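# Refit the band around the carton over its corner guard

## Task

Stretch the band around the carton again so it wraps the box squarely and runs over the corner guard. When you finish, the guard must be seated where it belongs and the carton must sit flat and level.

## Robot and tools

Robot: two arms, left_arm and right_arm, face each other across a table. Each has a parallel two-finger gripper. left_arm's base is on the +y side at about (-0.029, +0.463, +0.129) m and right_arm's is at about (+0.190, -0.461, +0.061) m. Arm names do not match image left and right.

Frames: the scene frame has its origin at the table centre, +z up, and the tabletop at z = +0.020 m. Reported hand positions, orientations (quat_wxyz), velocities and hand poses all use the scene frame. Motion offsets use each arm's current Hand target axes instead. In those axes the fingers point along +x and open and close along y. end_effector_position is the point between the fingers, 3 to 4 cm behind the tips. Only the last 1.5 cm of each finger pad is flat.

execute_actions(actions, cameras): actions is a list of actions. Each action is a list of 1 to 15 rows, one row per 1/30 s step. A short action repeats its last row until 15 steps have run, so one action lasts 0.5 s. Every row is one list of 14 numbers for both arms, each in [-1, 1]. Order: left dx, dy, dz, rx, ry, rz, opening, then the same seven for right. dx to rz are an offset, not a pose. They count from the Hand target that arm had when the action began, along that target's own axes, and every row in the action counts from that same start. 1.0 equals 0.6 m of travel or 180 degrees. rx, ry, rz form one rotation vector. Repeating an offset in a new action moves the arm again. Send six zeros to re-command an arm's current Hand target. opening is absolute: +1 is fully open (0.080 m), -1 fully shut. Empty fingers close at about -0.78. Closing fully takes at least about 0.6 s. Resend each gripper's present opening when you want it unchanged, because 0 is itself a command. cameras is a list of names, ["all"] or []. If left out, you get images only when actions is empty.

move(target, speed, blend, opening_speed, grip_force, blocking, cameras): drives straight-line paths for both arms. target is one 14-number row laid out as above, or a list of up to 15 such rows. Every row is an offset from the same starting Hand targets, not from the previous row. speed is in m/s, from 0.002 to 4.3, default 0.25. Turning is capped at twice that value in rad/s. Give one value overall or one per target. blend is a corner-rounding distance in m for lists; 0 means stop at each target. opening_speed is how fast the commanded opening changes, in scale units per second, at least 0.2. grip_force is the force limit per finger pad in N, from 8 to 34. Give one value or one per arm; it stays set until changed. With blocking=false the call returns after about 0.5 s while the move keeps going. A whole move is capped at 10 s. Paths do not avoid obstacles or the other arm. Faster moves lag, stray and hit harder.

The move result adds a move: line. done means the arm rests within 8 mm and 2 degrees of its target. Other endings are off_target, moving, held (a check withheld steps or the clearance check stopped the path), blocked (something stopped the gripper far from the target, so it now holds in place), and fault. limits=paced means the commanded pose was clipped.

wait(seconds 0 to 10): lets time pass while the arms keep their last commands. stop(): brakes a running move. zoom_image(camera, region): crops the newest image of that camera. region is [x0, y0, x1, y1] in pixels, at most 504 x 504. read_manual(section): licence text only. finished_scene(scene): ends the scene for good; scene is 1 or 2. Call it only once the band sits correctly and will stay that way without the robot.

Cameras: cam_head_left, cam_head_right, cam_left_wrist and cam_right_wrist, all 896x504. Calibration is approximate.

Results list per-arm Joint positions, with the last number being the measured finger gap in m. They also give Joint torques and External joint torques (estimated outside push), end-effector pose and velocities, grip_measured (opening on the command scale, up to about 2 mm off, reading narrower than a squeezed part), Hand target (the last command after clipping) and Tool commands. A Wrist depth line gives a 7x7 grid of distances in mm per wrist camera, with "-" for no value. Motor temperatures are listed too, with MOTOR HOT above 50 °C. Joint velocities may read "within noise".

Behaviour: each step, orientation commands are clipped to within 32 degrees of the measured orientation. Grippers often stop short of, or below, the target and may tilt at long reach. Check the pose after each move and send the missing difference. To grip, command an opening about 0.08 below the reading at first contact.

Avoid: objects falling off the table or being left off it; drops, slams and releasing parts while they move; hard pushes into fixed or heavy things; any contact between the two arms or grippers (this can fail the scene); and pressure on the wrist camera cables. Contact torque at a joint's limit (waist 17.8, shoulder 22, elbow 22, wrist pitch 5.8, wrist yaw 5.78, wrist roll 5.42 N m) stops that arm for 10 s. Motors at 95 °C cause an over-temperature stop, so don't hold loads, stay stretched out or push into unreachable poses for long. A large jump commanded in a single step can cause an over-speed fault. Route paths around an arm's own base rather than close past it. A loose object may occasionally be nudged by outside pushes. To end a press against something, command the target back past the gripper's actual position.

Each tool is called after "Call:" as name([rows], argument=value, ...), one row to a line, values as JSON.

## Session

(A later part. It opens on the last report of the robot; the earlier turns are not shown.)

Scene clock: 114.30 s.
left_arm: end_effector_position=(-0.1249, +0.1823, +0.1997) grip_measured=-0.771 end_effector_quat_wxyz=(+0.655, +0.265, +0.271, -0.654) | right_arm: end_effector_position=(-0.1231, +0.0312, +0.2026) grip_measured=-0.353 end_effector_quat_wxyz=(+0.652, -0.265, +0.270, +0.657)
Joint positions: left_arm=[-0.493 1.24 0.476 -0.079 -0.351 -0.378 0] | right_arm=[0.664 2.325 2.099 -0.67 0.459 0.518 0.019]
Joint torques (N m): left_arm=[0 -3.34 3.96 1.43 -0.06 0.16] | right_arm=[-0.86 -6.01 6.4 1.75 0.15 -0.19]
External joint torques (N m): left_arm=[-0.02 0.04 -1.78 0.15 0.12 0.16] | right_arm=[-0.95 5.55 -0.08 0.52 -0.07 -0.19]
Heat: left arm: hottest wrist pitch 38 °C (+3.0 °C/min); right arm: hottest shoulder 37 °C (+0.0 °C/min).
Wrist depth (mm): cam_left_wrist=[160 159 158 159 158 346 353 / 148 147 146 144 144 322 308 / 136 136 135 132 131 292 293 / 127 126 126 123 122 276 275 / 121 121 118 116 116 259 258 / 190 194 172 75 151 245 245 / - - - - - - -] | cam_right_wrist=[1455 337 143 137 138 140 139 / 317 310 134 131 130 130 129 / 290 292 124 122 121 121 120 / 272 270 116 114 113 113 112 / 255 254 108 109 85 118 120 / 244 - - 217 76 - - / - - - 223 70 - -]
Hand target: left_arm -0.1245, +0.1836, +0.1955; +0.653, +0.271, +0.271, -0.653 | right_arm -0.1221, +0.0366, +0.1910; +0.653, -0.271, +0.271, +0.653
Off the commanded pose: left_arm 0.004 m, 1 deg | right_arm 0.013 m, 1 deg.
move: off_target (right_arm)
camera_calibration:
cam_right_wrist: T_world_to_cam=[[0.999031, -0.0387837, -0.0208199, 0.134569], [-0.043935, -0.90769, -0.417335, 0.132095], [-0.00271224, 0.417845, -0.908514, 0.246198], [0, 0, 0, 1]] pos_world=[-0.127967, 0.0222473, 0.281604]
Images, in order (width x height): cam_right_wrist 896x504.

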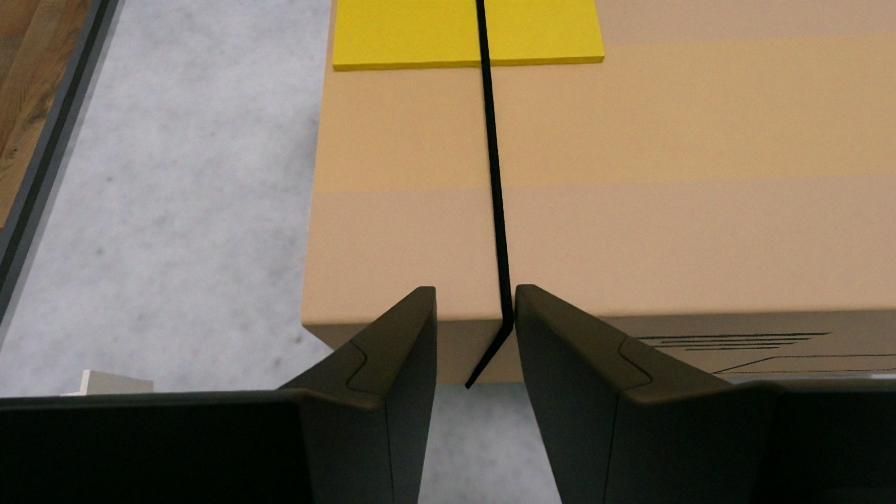

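Call:
move([
  [0,0,0,0,0,0,-1.0, 0.0067,0.0,-0.002,0,0,0,-0.35],
  [0,0,0,0,0,0,-1.0, 0.0067,0.0,-0.002,0,0,0,-1.0],
], speed=0.04, opening_speed=0.8, cameras=["cam_right_wrist"])

Scene clock: 116.87 s.
left_arm: end_effector_position=(-0.1249, +0.1823, +0.1997) grip_measured=-0.771 end_effector_quat_wxyz=(+0.655, +0.265, +0.271, -0.654) | right_arm: end_effector_position=(-0.1203, +0.0340, +0.2028) grip_measured=-0.761 end_effector_quat_wxyz=(+0.656, -0.263, +0.268, +0.655)
Joint positions: left_arm=[-0.493 1.24 0.476 -0.079 -0.351 -0.378 0] | right_arm=[0.658 2.327 2.1 -0.665 0.464 0.515 0.001]
Joint torques (N m): left_arm=[0 -3.35 3.96 1.43 -0.06 0.16] | right_arm=[-0.48 -5.43 5.96 2.18 -0.07 -0.16]
External joint torques (N m): left_arm=[0 0.02 -1.75 0.16 0.11 0.16] | right_arm=[-0.46 6.31 -0.6 0.92 -0.3 -0.16]
Heat: left arm: hottest wrist pitch 38 °C (+3.0 °C/min); right arm: hottest shoulder 37 °C (+0.0 °C/min).
Wrist depth (mm): cam_left_wrist=[160 159 158 159 159 345 355 / 147 146 145 143 144 320 308 / 137 136 136 132 133 292 293 / 127 127 126 123 122 277 276 / 121 120 118 115 116 259 259 / 190 194 173 75 151 245 245 / - - - - - - -] | cam_right_wrist=[1490 339 144 141 141 143 142 / 320 314 135 134 133 132 131 / 294 292 125 124 123 123 122 / 272 273 116 116 115 115 114 / 256 256 109 95 109 118 110 / 247 246 - - - - - / - - - - - - -]
Hand target: left_arm -0.1245, +0.1836, +0.1955; +0.653, +0.271, +0.271, -0.653 | right_arm -0.1220, +0.0387, +0.1875; +0.653, -0.271, +0.271, +0.653
Off the commanded pose: left_arm 0.004 m, 1 deg | right_arm 0.016 m, 1 deg.
move: off_target (right_arm); target 2's new opening was sent with right_arm's hand 0.016 m and 1 deg from that target
camera_calibration:
cam_right_wrist: T_world_to_cam=[[0.998793, -0.0453814, -0.018795, 0.131637], [-0.0490724, -0.905145, -0.42226, 0.135103], [0.00215052, 0.422673, -0.90628, 0.245151], [0, 0, 0, 1]] pos_world=[-0.125375, 0.024643, 0.281698]
Images, in order (width x height): cam_right_wrist 896x504.

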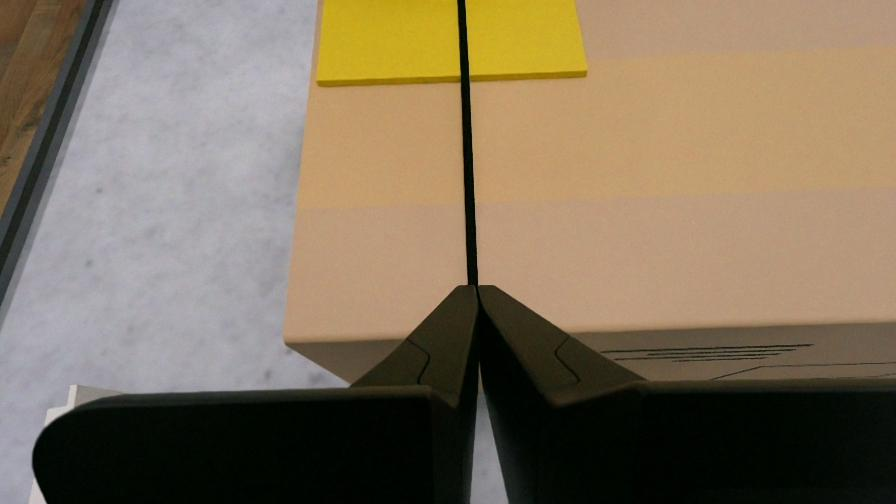

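Call:
move([
  [0,0,0,0,0,0,-1.0, -0.021,0.0,0.003,0,0,0,-1.0],
  [0,0,0,0,0,0,-1.0, -0.023,0.0,0.003,0,0,0,-0.66],
  [0,0,0,0,0,0,-1.0, -0.15,0.0,0.003,0,0,0,-0.66],
], speed=[0.05,0.05,0.1], cameras=["cam_right_wrist","cam_left_wrist"])

Scene clock: 120.47 s.
left_arm: end_effector_position=(-0.1249, +0.1823, +0.1997) grip_measured=-0.771 end_effector_quat_wxyz=(+0.655, +0.265, +0.271, -0.654) | right_arm: end_effector_position=(-0.1242, -0.0217, +0.2456) grip_measured=-0.664 end_effector_quat_wxyz=(+0.651, -0.277, +0.270, +0.653)
Joint positions: left_arm=[-0.493 1.24 0.476 -0.079 -0.351 -0.378 0] | right_arm=[0.739 2.168 2.029 -0.812 0.503 0.583 0.005]
Joint torques (N m): left_arm=[0 -3.35 3.96 1.43 -0.06 0.16] | right_arm=[-0.05 -9.8 4.55 1.14 0.35 0.19]
External joint torques (N m): left_arm=[0 0.01 -1.75 0.16 0.11 0.16] | right_arm=[-0.04 0.98 -1.94 -0.03 0.09 0.19]
Heat: left arm: hottest wrist pitch 38 °C (+3.0 °C/min); right arm: hottest shoulder 37 °C (-1.0 °C/min).
Wrist depth (mm): cam_left_wrist=[160 159 158 159 159 345 355 / 148 147 145 144 144 317 308 / 137 136 135 136 135 293 292 / 127 126 126 123 122 276 275 / 121 120 119 115 116 258 259 / 190 194 - 75 151 244 245 / - - - - - - -] | cam_right_wrist=[1507 383 382 193 195 196 196 / 1383 354 350 181 182 183 182 / 339 332 329 170 171 173 173 / 316 311 312 210 214 218 220 / 293 292 297 87 284 295 297 / 281 273 - 86 - - - / - - - - 75 - -]
Hand target: left_arm -0.1245, +0.1836, +0.1955; +0.653, +0.271, +0.271, -0.653 | right_arm -0.1220, -0.0237, +0.2523; +0.653, -0.271, +0.271, +0.653
Off the commanded pose: left_arm 0.004 m, 1 deg | right_arm 0.007 m, 1 deg.
move: done
camera_calibration:
cam_left_wrist: T_world_to_cam=[[-0.999931, 0.00910795, -0.00744626, -0.116757], [0.0113838, 0.908793, -0.417092, -0.0518286], [0.00296826, -0.417148, -0.908834, 0.343739], [0, 0, 0, 1]] pos_world=[-0.117179, 0.191555, 0.289914]
cam_right_wrist: T_world_to_cam=[[0.999315, -0.0369558, -0.0021852, 0.129915], [-0.034746, -0.915915, -0.399866, 0.0985866], [0.0127759, 0.399668, -0.916571, 0.310862], [0, 0, 0, 1]] pos_world=[-0.130372, -0.0291436, 0.324633]
Images, in order (width x height): cam_left_wrist 896x504, cam_right_wrist 896x504.

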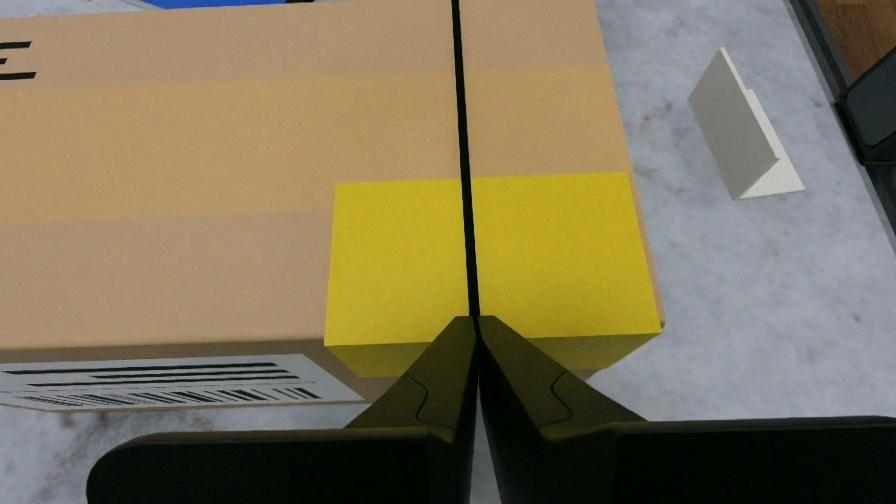

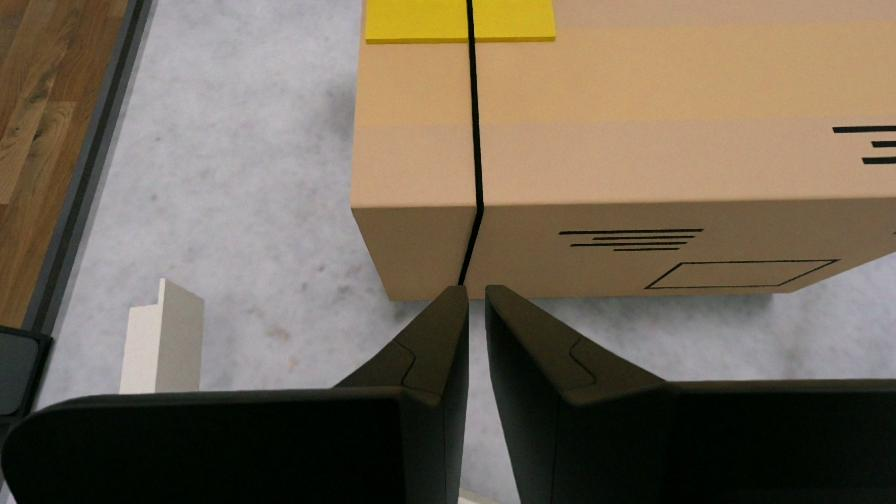

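Call:
move([
  [0.0,0,0,0,0,0,-0.66, -0.15,0.0,0.003,0,0,0,-0.66],
  [-0.15,0,0,0,0,0,-0.66, -0.15,0.0,0.003,0,0,0,-0.66],
], speed=[0.05,0.1], cameras=["cam_right_wrist","cam_left_wrist"])

Scene clock: 124.60 s.
left_arm: end_effector_position=(-0.1229, +0.2492, +0.2514) grip_measured=-0.663 end_effector_quat_wxyz=(+0.651, +0.283, +0.272, -0.649) | right_arm: end_effector_position=(-0.1229, -0.0845, +0.3056) grip_measured=-0.664 end_effector_quat_wxyz=(+0.652, -0.285, +0.269, +0.649)
Joint positions: left_arm=[-0.704 0.892 0.563 -0.621 -0.478 -0.55 0.005] | right_arm=[0.841 2.038 2.085 -1.066 0.561 0.682 0.005]
Joint torques (N m): left_arm=[-0.22 -3.68 6.65 0.98 -0.41 -0.19] | right_arm=[0.09 -8.79 6.14 1.01 0.38 0.19]
External joint torques (N m): left_arm=[-0.21 -1.98 0.41 -0.16 -0.17 -0.19] | right_arm=[0.03 0.7 0.03 -0.07 0.08 0.19]
Heat: left arm: hottest wrist pitch 38 °C (+3.0 °C/min); right arm: hottest shoulder 38 °C (-1.0 °C/min).
Wrist depth (mm): cam_left_wrist=[239 231 228 224 392 397 341 / 219 216 211 212 365 366 368 / 202 200 196 191 197 346 347 / 220 227 232 240 322 326 322 / 325 317 317 306 311 306 302 / 307 306 - 80 80 292 288 / - - - - - - -] | cam_right_wrist=[1574 462 461 272 277 280 469 / 1455 427 427 257 258 260 434 / 1367 396 398 273 278 282 406 / 372 373 376 370 370 378 386 / 341 348 359 87 357 360 363 / 1148 341 - 86 - - - / - - - - 75 - -]
Hand target: left_arm -0.1245, +0.2472, +0.2592; +0.653, +0.271, +0.271, -0.653 | right_arm -0.1220, -0.0861, +0.3174; +0.653, -0.271, +0.271, +0.653
Off the commanded pose: left_arm 0.008 m, 2 deg | right_arm 0.012 m, 2 deg.
move: off_target (right_arm)
camera_calibration:
cam_left_wrist: T_world_to_cam=[[-0.999395, 0.0187262, -0.0293088, -0.111847], [0.028653, 0.920958, -0.388608, -0.099145], [0.019715, -0.389212, -0.920937, 0.416765], [0, 0, 0, 1]] pos_world=[-0.117155, 0.255613, 0.342007]
cam_right_wrist: T_world_to_cam=[[0.999201, -0.0384331, 0.0109953, 0.122348], [-0.0310883, -0.92001, -0.390661, 0.0624238], [0.0251301, 0.390007, -0.920469, 0.392743], [0, 0, 0, 1]] pos_world=[-0.130179, -0.0910395, 0.384549]
Images, in order (width x height): cam_left_wrist 896x504, cam_right_wrist 896x504.

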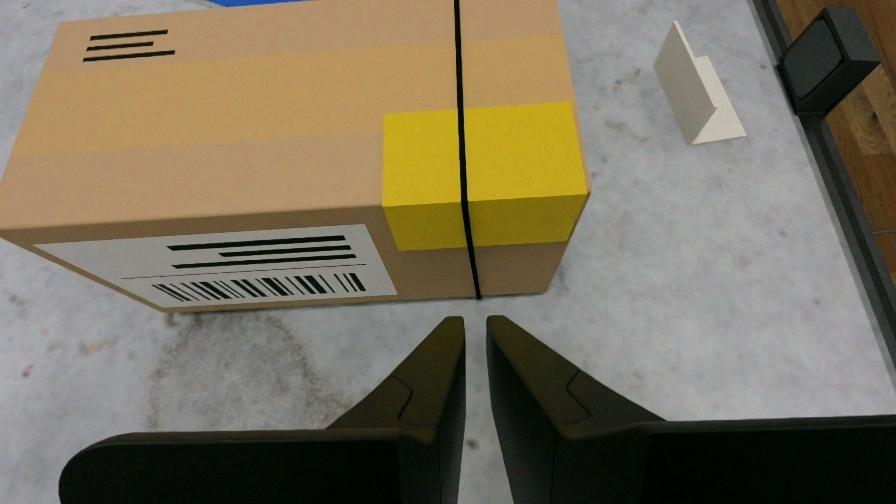

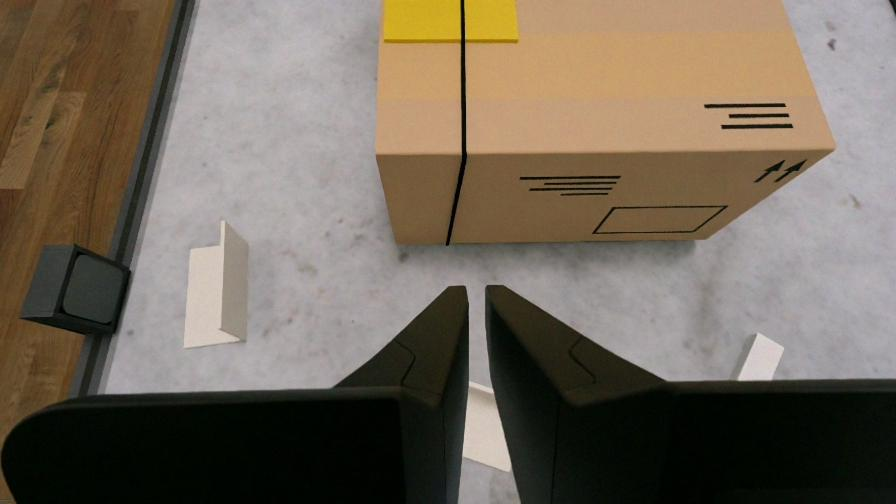

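Call:
zoom_image(camera="cam_left_wrist", region=[360, 80, 620, 320])

Call:
zoom_image(camera="cam_right_wrist", region=[360, 0, 560, 260])

Scaled by 1.938 from the camera's 896x504 image, which has a finer 1280x720 frame.

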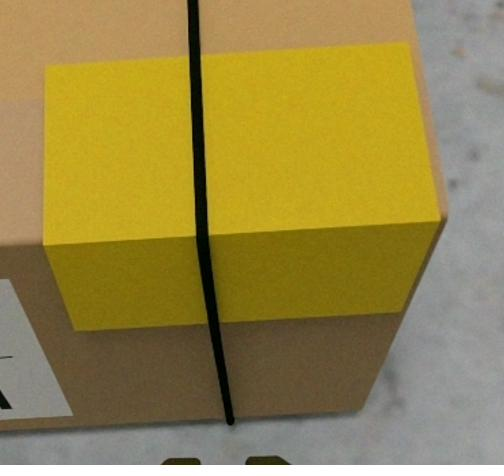

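Scaled by 1.938 from the camera's 896x504 image, which has a finer 1280x720 frame.

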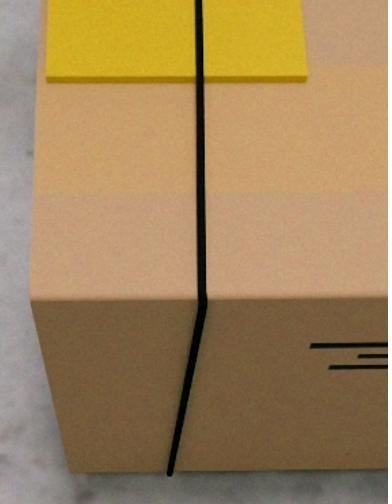

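Call:
move([
  [-0.0,0,0,0,0,0,-0.66, 0.2255,0.0042,-0.001,0,0,0,-0.30],
  [0,0,0,0,0,0,-0.66, 0.2938,0.0042,-0.002,0,0,0,-0.30],
], speed=[0.12,0.06], blend=[0.02,0], cameras=["cam_right_wrist"])

Scene clock: 129.83 s.
left_arm: end_effector_position=(-0.1229, +0.2492, +0.2513) grip_measured=-0.663 end_effector_quat_wxyz=(+0.651, +0.283, +0.272, -0.649) | right_arm: end_effector_position=(-0.1254, +0.0310, +0.2025) grip_measured=-0.303 end_effector_quat_wxyz=(+0.652, -0.268, +0.269, +0.656)
Joint positions: left_arm=[-0.704 0.892 0.563 -0.621 -0.478 -0.55 0.005] | right_arm=[0.668 2.337 2.122 -0.688 0.462 0.52 0.021]
Joint torques (N m): left_arm=[-0.25 -3.68 6.66 0.98 -0.42 -0.19] | right_arm=[-0.86 -5.95 6.6 2.1 0.09 -0.18]
External joint torques (N m): left_arm=[-0.26 -2.01 0.46 -0.15 -0.17 -0.19] | right_arm=[-0.96 5.87 0.01 0.84 -0.14 -0.18]
Heat: left arm: hottest wrist pitch 37 °C (+2.0 °C/min); right arm: hottest shoulder 39 °C (-1.0 °C/min).
Wrist depth (mm): cam_left_wrist=[239 231 228 224 391 401 339 / 218 216 212 208 369 368 369 / 203 201 196 192 344 346 347 / 221 226 232 240 322 325 322 / 326 317 318 305 311 307 301 / 307 304 - 80 80 290 288 / - - - - - - -] | cam_right_wrist=[1455 335 143 137 138 140 139 / 312 308 134 130 130 129 128 / 287 288 123 120 121 120 120 / 269 269 115 113 113 113 113 / 254 253 108 109 85 119 122 / 243 - - 230 72 - - / - - - 222 73 - -]
Hand target: left_arm -0.1245, +0.2472, +0.2592; +0.653, +0.271, +0.271, -0.653 | right_arm -0.1245, +0.0377, +0.1918; +0.653, -0.271, +0.271, +0.653
Off the commanded pose: left_arm 0.008 m, 2 deg | right_arm 0.013 m, 1 deg.
move: off_target (right_arm)
camera_calibration:
cam_right_wrist: T_world_to_cam=[[0.999147, -0.0380576, -0.0160548, 0.135727], [-0.0412893, -0.90935, -0.413977, 0.131475], [0.00115549, 0.414287, -0.910146, 0.247107], [0, 0, 0, 1]] pos_world=[-0.130468, 0.0223492, 0.28151]
Images, in order (width x height): cam_right_wrist 896x504.

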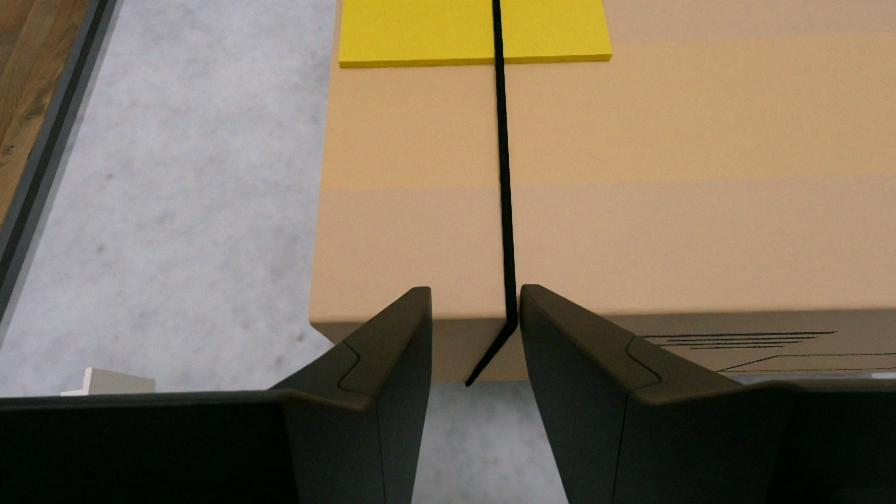

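Call:
move([
  [0,0,0,0,0,0,-0.66, 0.006,0.001,-0.002,0,0,0,-0.30],
  [0,0,0,0,0,0,-0.66, 0.006,0.001,-0.002,0,0,0,-1.0],
], speed=0.04, opening_speed=0.8, cameras=["cam_right_wrist"])

Scene clock: 131.87 s.
left_arm: end_effector_position=(-0.1229, +0.2492, +0.2513) grip_measured=-0.663 end_effector_quat_wxyz=(+0.651, +0.283, +0.272, -0.649) | right_arm: end_effector_position=(-0.1288, +0.0350, +0.2037) grip_measured=-0.761 end_effector_quat_wxyz=(+0.651, -0.259, +0.269, +0.661)
Joint positions: left_arm=[-0.704 0.892 0.563 -0.621 -0.478 -0.55 0.005] | right_arm=[0.667 2.347 2.134 -0.669 0.457 0.518 0.001]
Joint torques (N m): left_arm=[-0.24 -3.69 6.66 0.98 -0.42 -0.19] | right_arm=[-0.86 -6.18 5.83 1.26 0.19 -0.15]
External joint torques (N m): left_arm=[-0.24 -2 0.46 -0.16 -0.17 -0.19] | right_arm=[-0.98 5.66 -0.74 -0.01 -0.02 -0.15]
Heat: left arm: hottest wrist pitch 37 °C (+2.0 °C/min); right arm: hottest shoulder 38 °C (-2.0 °C/min).
Wrist depth (mm): cam_left_wrist=[239 232 227 224 392 399 390 / 219 215 211 211 369 368 369 / 203 200 196 192 197 345 348 / 221 227 233 239 320 325 323 / 327 318 317 306 311 306 301 / 307 304 - 81 80 292 288 / - - - - - - -] | cam_right_wrist=[1574 345 337 141 140 143 140 / 331 317 307 134 132 131 131 / 300 294 286 124 121 122 120 / 277 275 266 116 115 114 113 / 259 256 249 95 109 112 109 / 250 247 - - - - - / - - - - - - -]
Hand target: left_arm -0.1245, +0.2472, +0.2592; +0.653, +0.271, +0.271, -0.653 | right_arm -0.1251, +0.0394, +0.1884; +0.653, -0.271, +0.271, +0.653
Off the commanded pose: left_arm 0.008 m, 2 deg | right_arm 0.016 m, 2 deg.
move: off_target (right_arm); target 2's new opening was sent with right_arm's hand 0.015 m and 0 deg from that target
camera_calibration:
cam_right_wrist: T_world_to_cam=[[0.998915, -0.0345535, -0.0312214, 0.142309], [-0.0445677, -0.90376, -0.425713, 0.1372], [-0.0135068, 0.426642, -0.90432, 0.242987], [0, 0, 0, 1]] pos_world=[-0.132758, 0.0252448, 0.282589]
Images, in order (width x height): cam_right_wrist 896x504.

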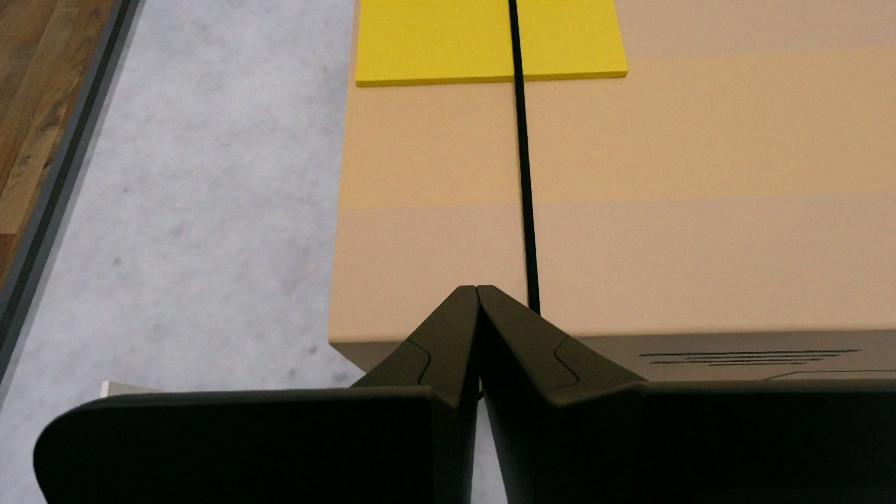

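Call:
move([
  [0,0,0,0,0,0,-0.66, -0.06,-0.0043,0,0,0,0,-1.0],
  [0,0,0,0,0,0,-0.66, -0.06,-0.0043,0,0,0,0,-0.20],
  [0,0,0,0,0,0,-0.66, -0.004,-0.0043,0,0,0,0,-0.20],
], speed=[0.08,0.06,0.06], cameras=["cam_right_wrist"])

Scene clock: 134.63 s.
left_arm: end_effector_position=(-0.1229, +0.2492, +0.2513) grip_measured=-0.663 end_effector_quat_wxyz=(+0.651, +0.283, +0.272, -0.649) | right_arm: end_effector_position=(-0.1238, +0.0322, +0.2031) grip_measured=-0.203 end_effector_quat_wxyz=(+0.653, -0.263, +0.269, +0.657)
Joint positions: left_arm=[-0.704 0.892 0.563 -0.621 -0.478 -0.55 0.005] | right_arm=[0.664 2.329 2.106 -0.67 0.46 0.517 0.026]
Joint torques (N m): left_arm=[-0.24 -3.68 6.65 0.98 -0.42 -0.19] | right_arm=[-0.79 -5.83 6.33 1.75 0.08 -0.18]
External joint torques (N m): left_arm=[-0.23 -1.99 0.44 -0.15 -0.17 -0.19] | right_arm=[-0.79 5.99 -0.26 0.48 -0.15 -0.18]
Heat: left arm: hottest wrist pitch 37 °C (+2.0 °C/min); right arm: hottest shoulder 39 °C (-1.0 °C/min).
Wrist depth (mm): cam_left_wrist=[239 231 228 224 391 399 341 / 219 215 211 209 365 366 364 / 203 201 196 192 342 346 346 / 221 226 233 239 324 324 324 / 327 318 316 306 309 306 302 / 309 303 - 81 80 291 287 / - - - - - - -] | cam_right_wrist=[1490 339 145 137 139 142 140 / 319 315 137 132 132 131 130 / 293 290 125 121 122 122 121 / 273 271 118 115 114 114 113 / 257 255 79 109 85 112 115 / 246 - - 206 85 - - / - - - 224 - - -]
Hand target: left_arm -0.1245, +0.2472, +0.2592; +0.653, +0.271, +0.271, -0.653 | right_arm -0.1226, +0.0377, +0.1900; +0.653, -0.271, +0.271, +0.653
Off the commanded pose: left_arm 0.008 m, 2 deg | right_arm 0.014 m, 1 deg.
move: off_target (right_arm)
camera_calibration:
cam_right_wrist: T_world_to_cam=[[0.998993, -0.0391637, -0.0219018, 0.135416], [-0.0447426, -0.906421, -0.42, 0.133581], [-0.00340347, 0.420557, -0.90726, 0.245718], [0, 0, 0, 1]] pos_world=[-0.128467, 0.023046, 0.282]
Images, in order (width x height): cam_right_wrist 896x504.

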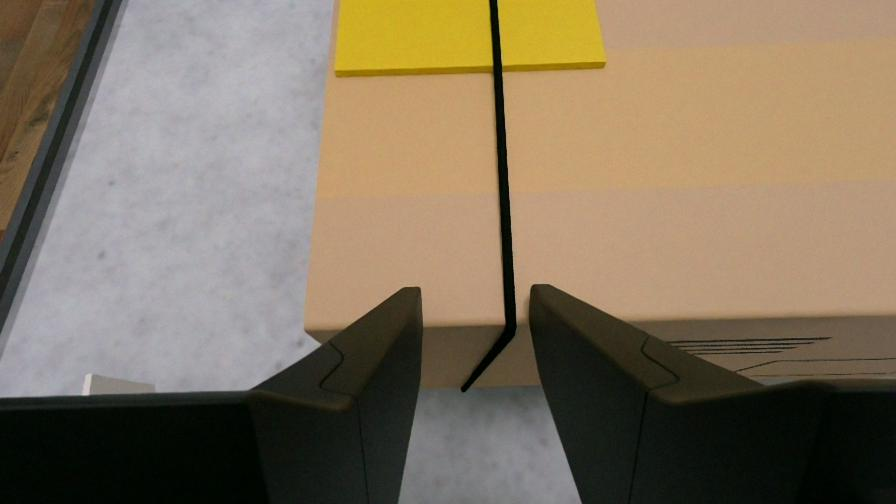

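Call:
move([
  [0,0,0,0,0,0,-0.66, 0.003,0.001,-0.007,0,0,0,-0.20],
], speed=0.04, cameras=["cam_right_wrist"])

Scene clock: 135.60 s.
left_arm: end_effector_position=(-0.1229, +0.2492, +0.2513) grip_measured=-0.663 end_effector_quat_wxyz=(+0.651, +0.283, +0.272, -0.649) | right_arm: end_effector_position=(-0.1256, +0.0347, +0.2042) grip_measured=-0.203 end_effector_quat_wxyz=(+0.653, -0.255, +0.268, +0.661)
Joint positions: left_arm=[-0.704 0.892 0.563 -0.621 -0.478 -0.55 0.005] | right_arm=[0.664 2.331 2.105 -0.649 0.46 0.517 0.026]
Joint torques (N m): left_arm=[-0.24 -3.67 6.65 0.98 -0.42 -0.19] | right_arm=[-0.51 -6.42 4.17 1.55 0.14 -0.06]
External joint torques (N m): left_arm=[-0.22 -2.01 0.44 -0.16 -0.18 -0.19] | right_arm=[-0.51 5.41 -2.44 0.26 -0.08 -0.07]
Heat: left arm: hottest elbow 36 °C (+3.0 °C/min); right arm: hottest shoulder 39 °C (-1.0 °C/min).
Wrist depth (mm): cam_left_wrist=[239 231 228 223 392 399 340 / 219 215 212 210 367 368 367 / 203 200 197 190 342 346 347 / 221 226 232 239 322 326 322 / 326 317 317 305 311 305 304 / 308 306 - 81 80 292 288 / - - - - - - -] | cam_right_wrist=[1564 346 334 140 141 143 141 / 331 320 137 134 133 132 132 / 299 295 129 124 123 123 121 / 278 275 120 116 115 114 113 / 260 258 87 108 94 109 109 / 249 - - 172 85 - - / - - - 226 - - -]
Hand target: left_arm -0.1245, +0.2472, +0.2592; +0.653, +0.271, +0.271, -0.653 | right_arm -0.1231, +0.0360, +0.1858; +0.653, -0.271, +0.271, +0.653
Off the commanded pose: left_arm 0.008 m, 2 deg | right_arm 0.019 m, 2 deg.
move: off_target (right_arm)
camera_calibration:
cam_right_wrist: T_world_to_cam=[[0.998683, -0.0387154, -0.0336755, 0.139771], [-0.049464, -0.900919, -0.431158, 0.137669], [-0.0136465, 0.432256, -0.901648, 0.242908], [0, 0, 0, 1]] pos_world=[-0.129462, 0.024441, 0.283081]
Images, in order (width x height): cam_right_wrist 896x504.

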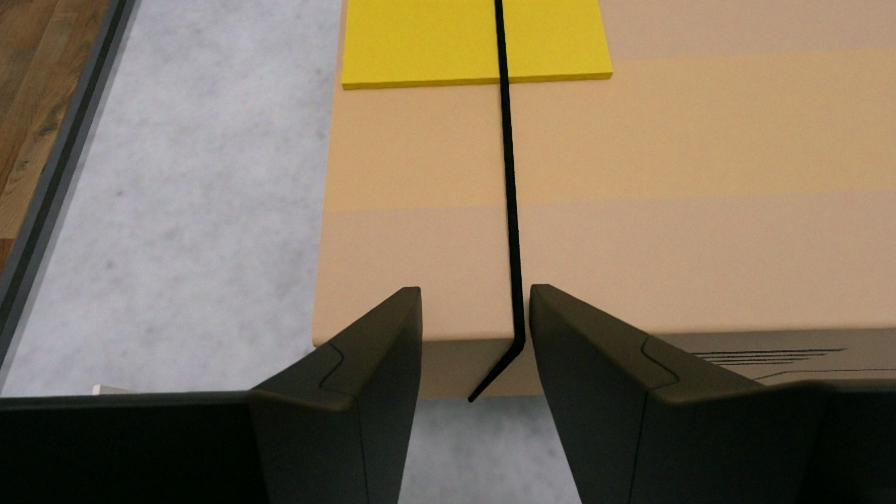

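Call:
move([
  [0,0,0,0,0,0,-0.66, -0.07,-0.0012,0.003,0,0,0,-0.20],
  [0,0,0,0,0,0,-0.66, -0.0040,-0.0012,0.003,0,0,0,-0.20],
], speed=[0.08,0.06], cameras=["cam_right_wrist"])

Scene clock: 138.17 s.
left_arm: end_effector_position=(-0.1229, +0.2492, +0.2513) grip_measured=-0.663 end_effector_quat_wxyz=(+0.651, +0.283, +0.272, -0.649) | right_arm: end_effector_position=(-0.1232, +0.0290, +0.1999) grip_measured=-0.203 end_effector_quat_wxyz=(+0.652, -0.267, +0.269, +0.656)
Joint positions: left_arm=[-0.704 0.892 0.563 -0.621 -0.478 -0.55 0.005] | right_arm=[0.667 2.32 2.083 -0.664 0.462 0.52 0.026]
Joint torques (N m): left_arm=[-0.24 -3.68 6.66 0.98 -0.42 -0.19] | right_arm=[-0.92 -5.89 6.59 2.06 0.09 -0.19]
External joint torques (N m): left_arm=[-0.24 -1.99 0.45 -0.16 -0.17 -0.19] | right_arm=[-0.92 5.87 0.01 0.82 -0.15 -0.19]
Heat: left arm: hottest elbow 36 °C (+3.0 °C/min); right arm: hottest shoulder 39 °C (+0.0 °C/min).
Wrist depth (mm): cam_left_wrist=[238 231 227 224 391 400 383 / 219 215 211 210 364 366 370 / 203 200 197 192 341 346 349 / 222 226 233 239 322 325 322 / 326 318 316 305 311 307 301 / 306 304 - 80 80 291 288 / - - - - - - -] | cam_right_wrist=[343 331 140 134 135 137 136 / 306 306 130 128 127 127 126 / 285 286 121 117 118 118 117 / 268 268 111 111 111 110 110 / 251 250 87 109 85 114 132 / 241 - - 231 85 - - / - - - 222 - - -]
Hand target: left_arm -0.1245, +0.2472, +0.2592; +0.653, +0.271, +0.271, -0.653 | right_arm -0.1223, +0.0356, +0.1886; +0.653, -0.271, +0.271, +0.653
Off the commanded pose: left_arm 0.008 m, 2 deg | right_arm 0.013 m, 1 deg.
move: off_target (right_arm)
camera_calibration:
cam_right_wrist: T_world_to_cam=[[0.999105, -0.038797, -0.0168558, 0.133644], [-0.0422935, -0.908969, -0.414713, 0.128738], [0.000768209, 0.415054, -0.909796, 0.245403], [0, 0, 0, 1]] pos_world=[-0.128268, 0.0203486, 0.278909]
Images, in order (width x height): cam_right_wrist 896x504.

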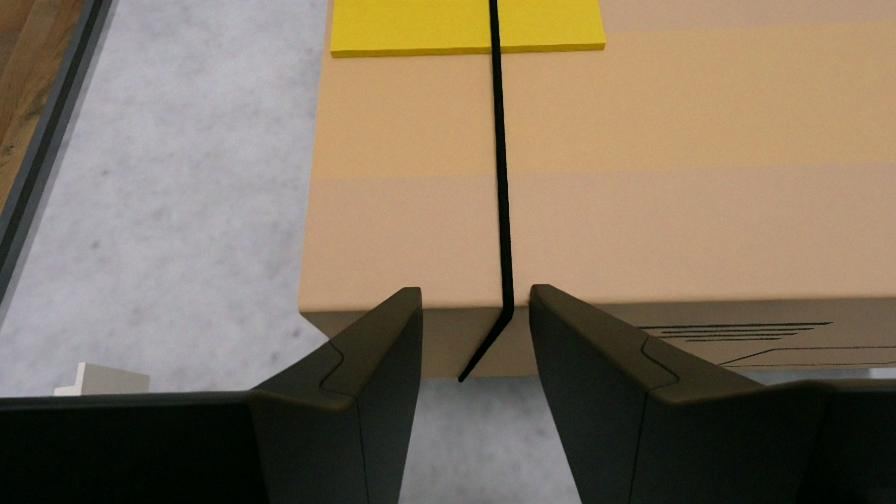

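Call:
move(target=[0,0,0,0,0,0,-0.66, 0.002,0.0,0.0,0,0,0,-1.0], speed=0.04, opening_speed=0.8, cameras=["cam_right_wrist"])

Scene clock: 139.53 s.
left_arm: end_effector_position=(-0.1229, +0.2492, +0.2513) grip_measured=-0.663 end_effector_quat_wxyz=(+0.651, +0.283, +0.272, -0.649) | right_arm: end_effector_position=(-0.1264, +0.0298, +0.2005) grip_measured=-0.761 end_effector_quat_wxyz=(+0.650, -0.264, +0.270, +0.660)
Joint positions: left_arm=[-0.704 0.892 0.563 -0.621 -0.478 -0.55 0.005] | right_arm=[0.67 2.325 2.09 -0.657 0.457 0.518 0.001]
Joint torques (N m): left_arm=[-0.24 -3.68 6.66 0.98 -0.42 -0.19] | right_arm=[-1.09 -5.97 6.2 1.68 0.2 -0.18]
External joint torques (N m): left_arm=[-0.24 -2.01 0.44 -0.16 -0.17 -0.19] | right_arm=[-1.07 5.64 -0.31 0.43 -0.02 -0.18]
Heat: left arm: hottest elbow 37 °C (+4.0 °C/min); right arm: hottest shoulder 39 °C (+0.0 °C/min).
Wrist depth (mm): cam_left_wrist=[239 231 228 224 392 401 342 / 219 215 212 209 363 368 1302 / 203 200 196 192 344 344 346 / 221 227 232 239 320 326 323 / 326 318 317 306 311 307 303 / 307 304 - 80 80 292 287 / - - - - - - -] | cam_right_wrist=[1526 336 324 135 135 138 136 / 316 310 133 129 128 127 126 / 290 289 124 120 119 118 117 / 271 271 115 112 111 111 110 / 255 253 247 95 108 140 126 / 243 242 - - - - - / - - - - - - -]
Hand target: left_arm -0.1245, +0.2472, +0.2592; +0.653, +0.271, +0.271, -0.653 | right_arm -0.1225, +0.0364, +0.1879; +0.653, -0.271, +0.271, +0.653
Off the commanded pose: left_arm 0.008 m, 2 deg | right_arm 0.015 m, 1 deg.
move: off_target (right_arm)
camera_calibration:
cam_right_wrist: T_world_to_cam=[[0.999183, -0.0320396, -0.024646, 0.138304], [-0.0394148, -0.907512, -0.418173, 0.130552], [-0.00896841, 0.418803, -0.908033, 0.243933], [0, 0, 0, 1]] pos_world=[-0.130858, 0.0207492, 0.279501]
Images, in order (width x height): cam_right_wrist 896x504.

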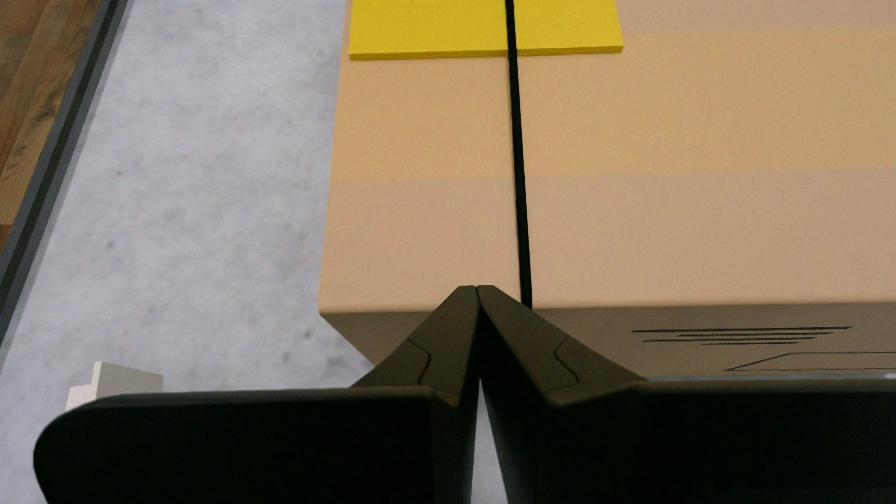

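Call:
move([
  [0,0,0,0,0,0,-0.66, -0.06,-0.0017,0.0,0,0,0,-1.0],
  [0,0,0,0,0,0,-0.66, -0.06,-0.0017,0.0,0,0,0,-0.28],
  [0,0,0,0,0,0,-0.66, 0.008,-0.0017,0.0,0,0,0,-0.28],
], speed=[0.08,0.06,0.06], cameras=["cam_right_wrist"])

Scene clock: 142.90 s.
left_arm: end_effector_position=(-0.1229, +0.2492, +0.2513) grip_measured=-0.663 end_effector_quat_wxyz=(+0.651, +0.283, +0.272, -0.649) | right_arm: end_effector_position=(-0.1220, +0.0306, +0.1993) grip_measured=-0.283 end_effector_quat_wxyz=(+0.653, -0.268, +0.268, +0.656)
Joint positions: left_arm=[-0.704 0.892 0.563 -0.621 -0.478 -0.55 0.005] | right_arm=[0.664 2.323 2.085 -0.662 0.463 0.514 0.022]
Joint torques (N m): left_arm=[-0.24 -3.67 6.67 0.99 -0.42 -0.19] | right_arm=[-1.29 -4.97 6.72 2.78 -0.05 -0.19]
External joint torques (N m): left_arm=[-0.24 -1.97 0.46 -0.15 -0.17 -0.19] | right_arm=[-1.31 6.96 0.04 1.51 -0.29 -0.19]
Motor temperatures (°C): left_arm=[26 26 38 36 27 28] | right_arm=[24 39 31 35 27 29]
Heat: left arm: hottest elbow 38 °C (+5.0 °C/min); right arm: hottest shoulder 39 °C (-1.0 °C/min).
Wrist depth (mm): cam_left_wrist=[238 231 227 224 392 397 340 / 219 216 211 209 370 369 367 / 203 200 197 193 346 345 346 / 222 226 232 239 322 326 322 / 327 317 316 307 309 305 303 / 307 304 - 80 80 291 289 / - - - - - - -] | cam_right_wrist=[343 333 140 135 136 139 138 / 307 308 131 129 129 128 128 / 287 287 122 120 120 119 119 / 268 268 112 112 113 112 111 / 253 249 107 107 85 124 127 / 241 - - 229 73 - - / - - - 219 74 - -]
Hand target: left_arm -0.1245, +0.2472, +0.2592; +0.653, +0.271, +0.271, -0.653 | right_arm -0.1213, +0.0398, +0.1844; +0.653, -0.271, +0.271, +0.653
Off the commanded pose: left_arm 0.008 m, 2 deg | right_arm 0.017 m, 1 deg.
move: off_target (right_arm)
camera_calibration:
cam_right_wrist: T_world_to_cam=[[0.999185, -0.0382761, -0.0128473, 0.131772], [-0.0401512, -0.908575, -0.415789, 0.130318], [0.00424203, 0.415965, -0.909371, 0.244489], [0, 0, 0, 1]] pos_world=[-0.127469, 0.0217484, 0.278209]
Images, in order (width x height): cam_right_wrist 896x504.

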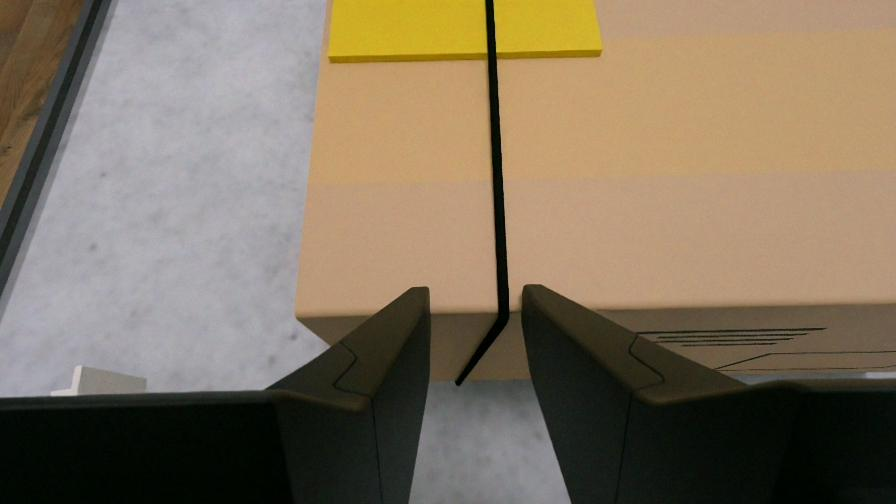

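Call:
move(target=[0,0,0,0,0,0,-0.66, 0.002,0.0,0.0,0,0,0,-1.0], speed=0.04, opening_speed=0.6, cameras=["cam_right_wrist"])

Scene clock: 144.47 s.
left_arm: end_effector_position=(-0.1229, +0.2492, +0.2513) grip_measured=-0.663 end_effector_quat_wxyz=(+0.651, +0.283, +0.272, -0.649) | right_arm: end_effector_position=(-0.1205, +0.0331, +0.2000) grip_measured=-0.761 end_effector_quat_wxyz=(+0.655, -0.266, +0.267, +0.655)
Joint positions: left_arm=[-0.704 0.892 0.563 -0.621 -0.478 -0.55 0.005] | right_arm=[0.66 2.326 2.09 -0.659 0.465 0.512 0.001]
Joint torques (N m): left_arm=[-0.24 -3.68 6.65 0.98 -0.42 -0.19] | right_arm=[-0.86 -4.96 6.5 2.65 -0.17 -0.16]
External joint torques (N m): left_arm=[-0.23 -2.01 0.43 -0.16 -0.18 -0.19] | right_arm=[-0.71 6.87 -0.11 1.39 -0.4 -0.16]
Heat: left arm: hottest elbow 38 °C (+5.0 °C/min); right arm: hottest shoulder 39 °C (-1.0 °C/min).
Wrist depth (mm): cam_left_wrist=[238 230 227 223 390 399 357 / 219 216 211 210 368 367 1302 / 203 200 196 189 345 346 348 / 224 227 230 227 322 325 322 / 327 320 317 297 309 306 302 / 307 304 - 80 80 291 288 / - - - - - - -] | cam_right_wrist=[346 336 141 138 139 141 140 / 309 311 133 131 130 130 129 / 289 289 122 121 121 121 120 / 269 269 114 113 113 113 113 / 253 253 109 95 109 116 116 / 243 243 - - - - - / - - - - - - -]
Hand target: left_arm -0.1245, +0.2472, +0.2592; +0.653, +0.271, +0.271, -0.653 | right_arm -0.1213, +0.0407, +0.1835; +0.653, -0.271, +0.271, +0.653
Off the commanded pose: left_arm 0.008 m, 2 deg | right_arm 0.018 m, 1 deg.
move: off_target (right_arm)
camera_calibration:
cam_right_wrist: T_world_to_cam=[[0.998999, -0.0427751, -0.0131214, 0.130432], [-0.0443255, -0.906237, -0.420439, 0.133382], [0.00609318, 0.4206, -0.907226, 0.243724], [0, 0, 0, 1]] pos_world=[-0.125875, 0.0239448, 0.278903]
Images, in order (width x height): cam_right_wrist 896x504.

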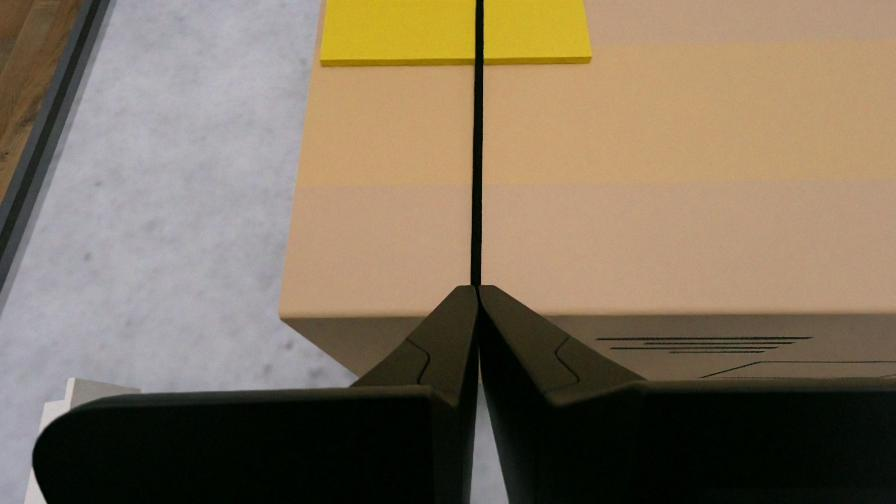

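Call:
move([
  [0.0967,-0.0087,0,0,0,0,-0.22, 0,0,0,0,0,0,-1.0],
  [0.150,-0.0087,-0.001,0,0,0,-0.22, 0,0,0,0,0,0,-1.0],
], speed=[0.12,0.06], blend=[0.02,0], cameras=["cam_left_wrist"])

Scene clock: 146.90 s.
left_arm: end_effector_position=(-0.1307, +0.1843, +0.1995) grip_measured=-0.223 end_effector_quat_wxyz=(+0.654, +0.266, +0.270, -0.655) | right_arm: end_effector_position=(-0.1205, +0.0331, +0.2000) grip_measured=-0.761 end_effector_quat_wxyz=(+0.655, -0.266, +0.267, +0.655)
Joint positions: left_arm=[-0.522 1.246 0.482 -0.087 -0.368 -0.398 0.025] | right_arm=[0.66 2.326 2.09 -0.659 0.465 0.512 0.001]
Joint torques (N m): left_arm=[0.44 -2.67 4.13 1.84 -0.06 0.17] | right_arm=[-0.92 -4.89 6.42 2.64 -0.18 -0.15]
External joint torques (N m): left_arm=[0.42 0.74 -1.58 0.58 0.13 0.17] | right_arm=[-0.92 6.84 -0.13 1.38 -0.41 -0.15]
Heat: left arm: hottest elbow 38 °C (+5.0 °C/min); right arm: hottest shoulder 38 °C (-2.0 °C/min).
Wrist depth (mm): cam_left_wrist=[161 160 158 159 162 346 349 / 148 146 145 144 146 319 308 / 137 136 135 132 135 291 293 / 128 127 127 123 122 276 276 / 121 121 119 116 116 260 259 / 204 174 - 180 80 248 245 / - - - 231 81 - -] | cam_right_wrist=[347 336 140 138 139 141 140 / 311 311 133 131 130 130 129 / 289 289 122 121 121 121 120 / 269 269 113 113 113 113 112 / 253 253 109 95 109 116 116 / 244 243 - - - - - / - - - - - - -]
Hand target: left_arm -0.1297, +0.1840, +0.1952; +0.653, +0.271, +0.271, -0.653 | right_arm -0.1213, +0.0407, +0.1835; +0.653, -0.271, +0.271, +0.653
Off the commanded pose: left_arm 0.004 m, 1 deg | right_arm 0.018 m, 1 deg.
move: off_target (right_arm); blend cut to 0 m at target 1
camera_calibration:
cam_left_wrist: T_world_to_cam=[[-0.999875, 0.0131671, -0.00870886, -0.123083], [0.015595, 0.909536, -0.415332, -0.0535589], [0.00245231, -0.415416, -0.909628, 0.344247], [0, 0, 0, 1]] pos_world=[-0.123077, 0.19334, 0.28982]
Images, in order (width x height): cam_left_wrist 896x504.

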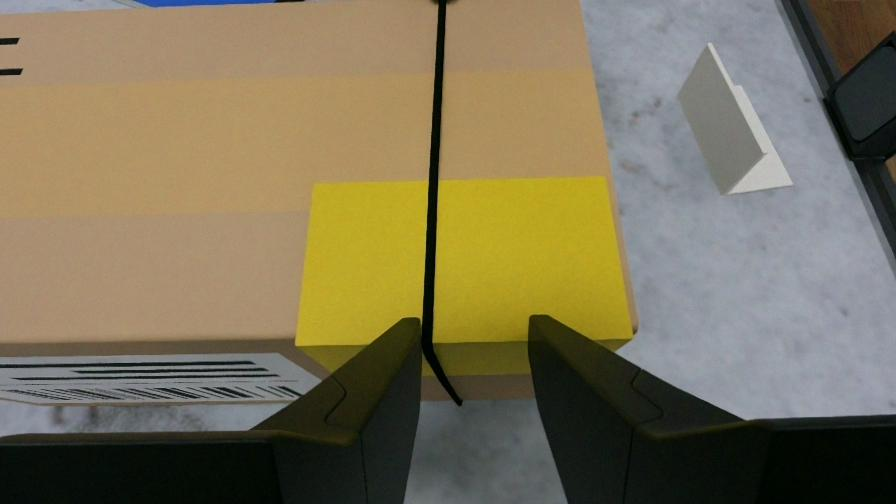

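Call:
move(target=[0.0075,0.0025,-0.001,0,0,0,-0.22, 0,0,0,0,0,0,-1.0], speed=0.04, cameras=["cam_left_wrist"])

Scene clock: 147.87 s.
left_arm: end_effector_position=(-0.1303, +0.1839, +0.1979) grip_measured=-0.223 end_effector_quat_wxyz=(+0.653, +0.267, +0.268, -0.657) | right_arm: end_effector_position=(-0.1205, +0.0331, +0.2000) grip_measured=-0.761 end_effector_quat_wxyz=(+0.655, -0.266, +0.267, +0.655)
Joint positions: left_arm=[-0.518 1.249 0.474 -0.071 -0.364 -0.388 0.025] | right_arm=[0.66 2.326 2.09 -0.659 0.465 0.512 0.001]
Joint torques (N m): left_arm=[1.3 -0.96 4.3 2.56 0.1 0.17] | right_arm=[-0.87 -5.01 6.39 2.66 -0.17 -0.17]
External joint torques (N m): left_arm=[1.31 2.45 -1.4 1.28 0.27 0.17] | right_arm=[-0.94 6.74 -0.18 1.41 -0.4 -0.17]
Heat: left arm: hottest elbow 38 °C (+6.0 °C/min); right arm: hottest shoulder 38 °C (-2.0 °C/min).
Wrist depth (mm): cam_left_wrist=[161 160 158 160 162 346 351 / 148 147 146 145 146 321 308 / 137 137 135 135 138 292 294 / 128 126 126 123 123 277 274 / 121 121 117 114 114 259 258 / 190 165 - 139 80 247 245 / - - - 230 81 - -] | cam_right_wrist=[346 335 142 138 139 140 140 / 311 311 133 131 130 130 130 / 288 289 122 121 121 121 120 / 269 270 113 113 113 113 113 / 253 253 109 95 109 132 116 / 243 242 - - - - - / - - - - - - -]
Hand target: left_arm -0.1283, +0.1813, +0.1915; +0.653, +0.271, +0.271, -0.653 | right_arm -0.1213, +0.0407, +0.1835; +0.653, -0.271, +0.271, +0.653
Off the commanded pose: left_arm 0.007 m, 1 deg | right_arm 0.018 m, 1 deg.
move: off_target (right_arm)
camera_calibration:
cam_left_wrist: T_world_to_cam=[[-0.999763, 0.0191098, -0.0104205, -0.123432], [0.0217163, 0.908152, -0.418076, -0.0523314], [0.001474, -0.418203, -0.908352, 0.342798], [0, 0, 0, 1]] pos_world=[-0.122772, 0.193243, 0.288217]
Images, in order (width x height): cam_left_wrist 896x504.

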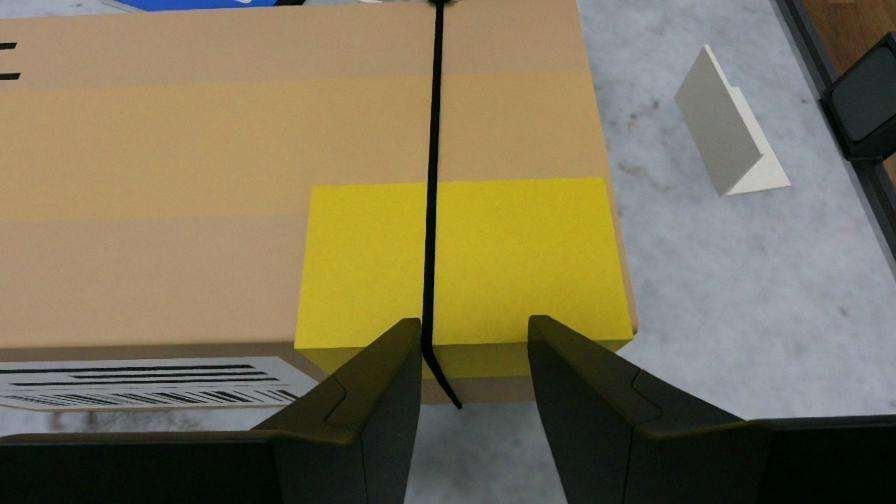

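Call:
move(target=[0.001,0.0,0.0,0,0,0,-1.0, 0,0,0,0,0,0,-1.0], speed=0.04, opening_speed=0.6, cameras=["cam_left_wrist","cam_right_wrist"])

Scene clock: 149.53 s.
left_arm: end_effector_position=(-0.1266, +0.1808, +0.1994) grip_measured=-0.773 end_effector_quat_wxyz=(+0.660, +0.261, +0.265, -0.653) | right_arm: end_effector_position=(-0.1204, +0.0331, +0.2001) grip_measured=-0.761 end_effector_quat_wxyz=(+0.655, -0.266, +0.266, +0.655)
Joint positions: left_arm=[-0.507 1.251 0.473 -0.058 -0.373 -0.386 0] | right_arm=[0.66 2.326 2.09 -0.659 0.466 0.512 0.001]
Joint torques (N m): left_arm=[0.31 -0.83 4.32 1.92 0.47 0.15] | right_arm=[-0.89 -4.91 6.48 2.68 -0.17 -0.17]
External joint torques (N m): left_arm=[0.32 2.57 -1.37 0.65 0.64 0.15] | right_arm=[-0.89 6.77 -0.02 1.45 -0.4 -0.17]
Heat: left arm: hottest elbow 37 °C (+5.0 °C/min); right arm: hottest shoulder 38 °C (-1.0 °C/min).
Wrist depth (mm): cam_left_wrist=[167 166 164 163 165 355 1477 / 153 151 151 149 149 325 320 / 141 140 139 138 139 296 298 / 131 128 129 125 124 280 279 / 122 121 119 117 116 261 261 / 175 174 149 75 118 247 247 / - - - - - - -] | cam_right_wrist=[347 335 142 138 139 140 140 / 310 309 133 131 130 130 130 / 287 288 122 121 121 121 120 / 270 270 113 113 113 113 113 / 252 252 109 95 109 116 117 / 243 243 - - - - - / - - - - - - -]
Hand target: left_arm -0.1283, +0.1808, +0.1911; +0.653, +0.270, +0.271, -0.653 | right_arm -0.1213, +0.0407, +0.1837; +0.653, -0.271, +0.271, +0.653
Off the commanded pose: left_arm 0.009 m, 2 deg | right_arm 0.018 m, 1 deg.
move: off_target (left_arm, right_arm)
camera_calibration:
cam_left_wrist: T_world_to_cam=[[-0.999922, 0.0021545, -0.0123096, -0.116251], [0.00723857, 0.902809, -0.42998, -0.0474356], [0.0101869, -0.430036, -0.902754, 0.344968], [0, 0, 0, 1]] pos_world=[-0.119412, 0.191424, 0.289594]
cam_right_wrist: T_world_to_cam=[[0.998992, -0.0429862, -0.0128986, 0.130376], [-0.0444219, -0.906134, -0.420652, 0.133468], [0.00639434, 0.420801, -0.907131, 0.243821], [0, 0, 0, 1]] pos_world=[-0.125875, 0.0239446, 0.279003]
Images, in order (width x height): cam_left_wrist 896x504, cam_right_wrist 896x504.

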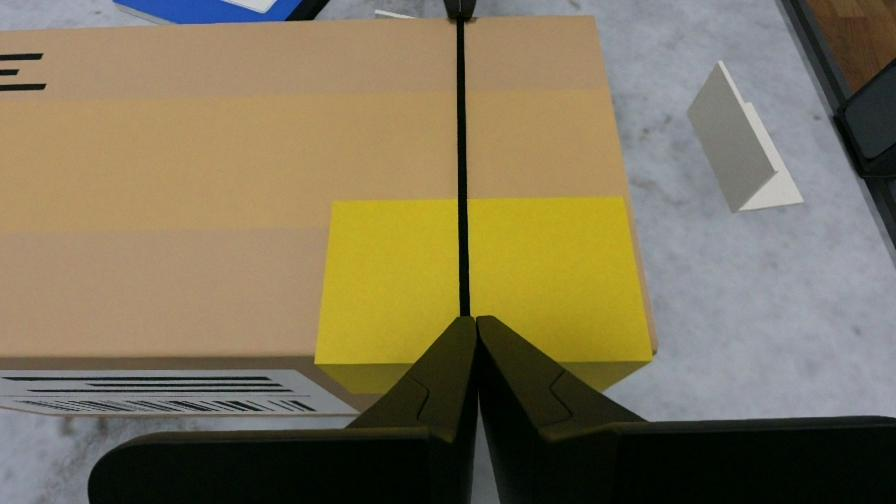

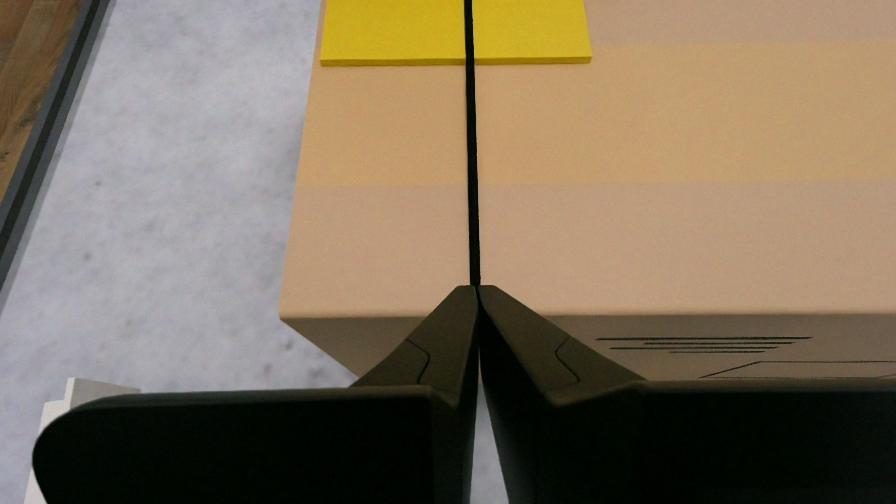

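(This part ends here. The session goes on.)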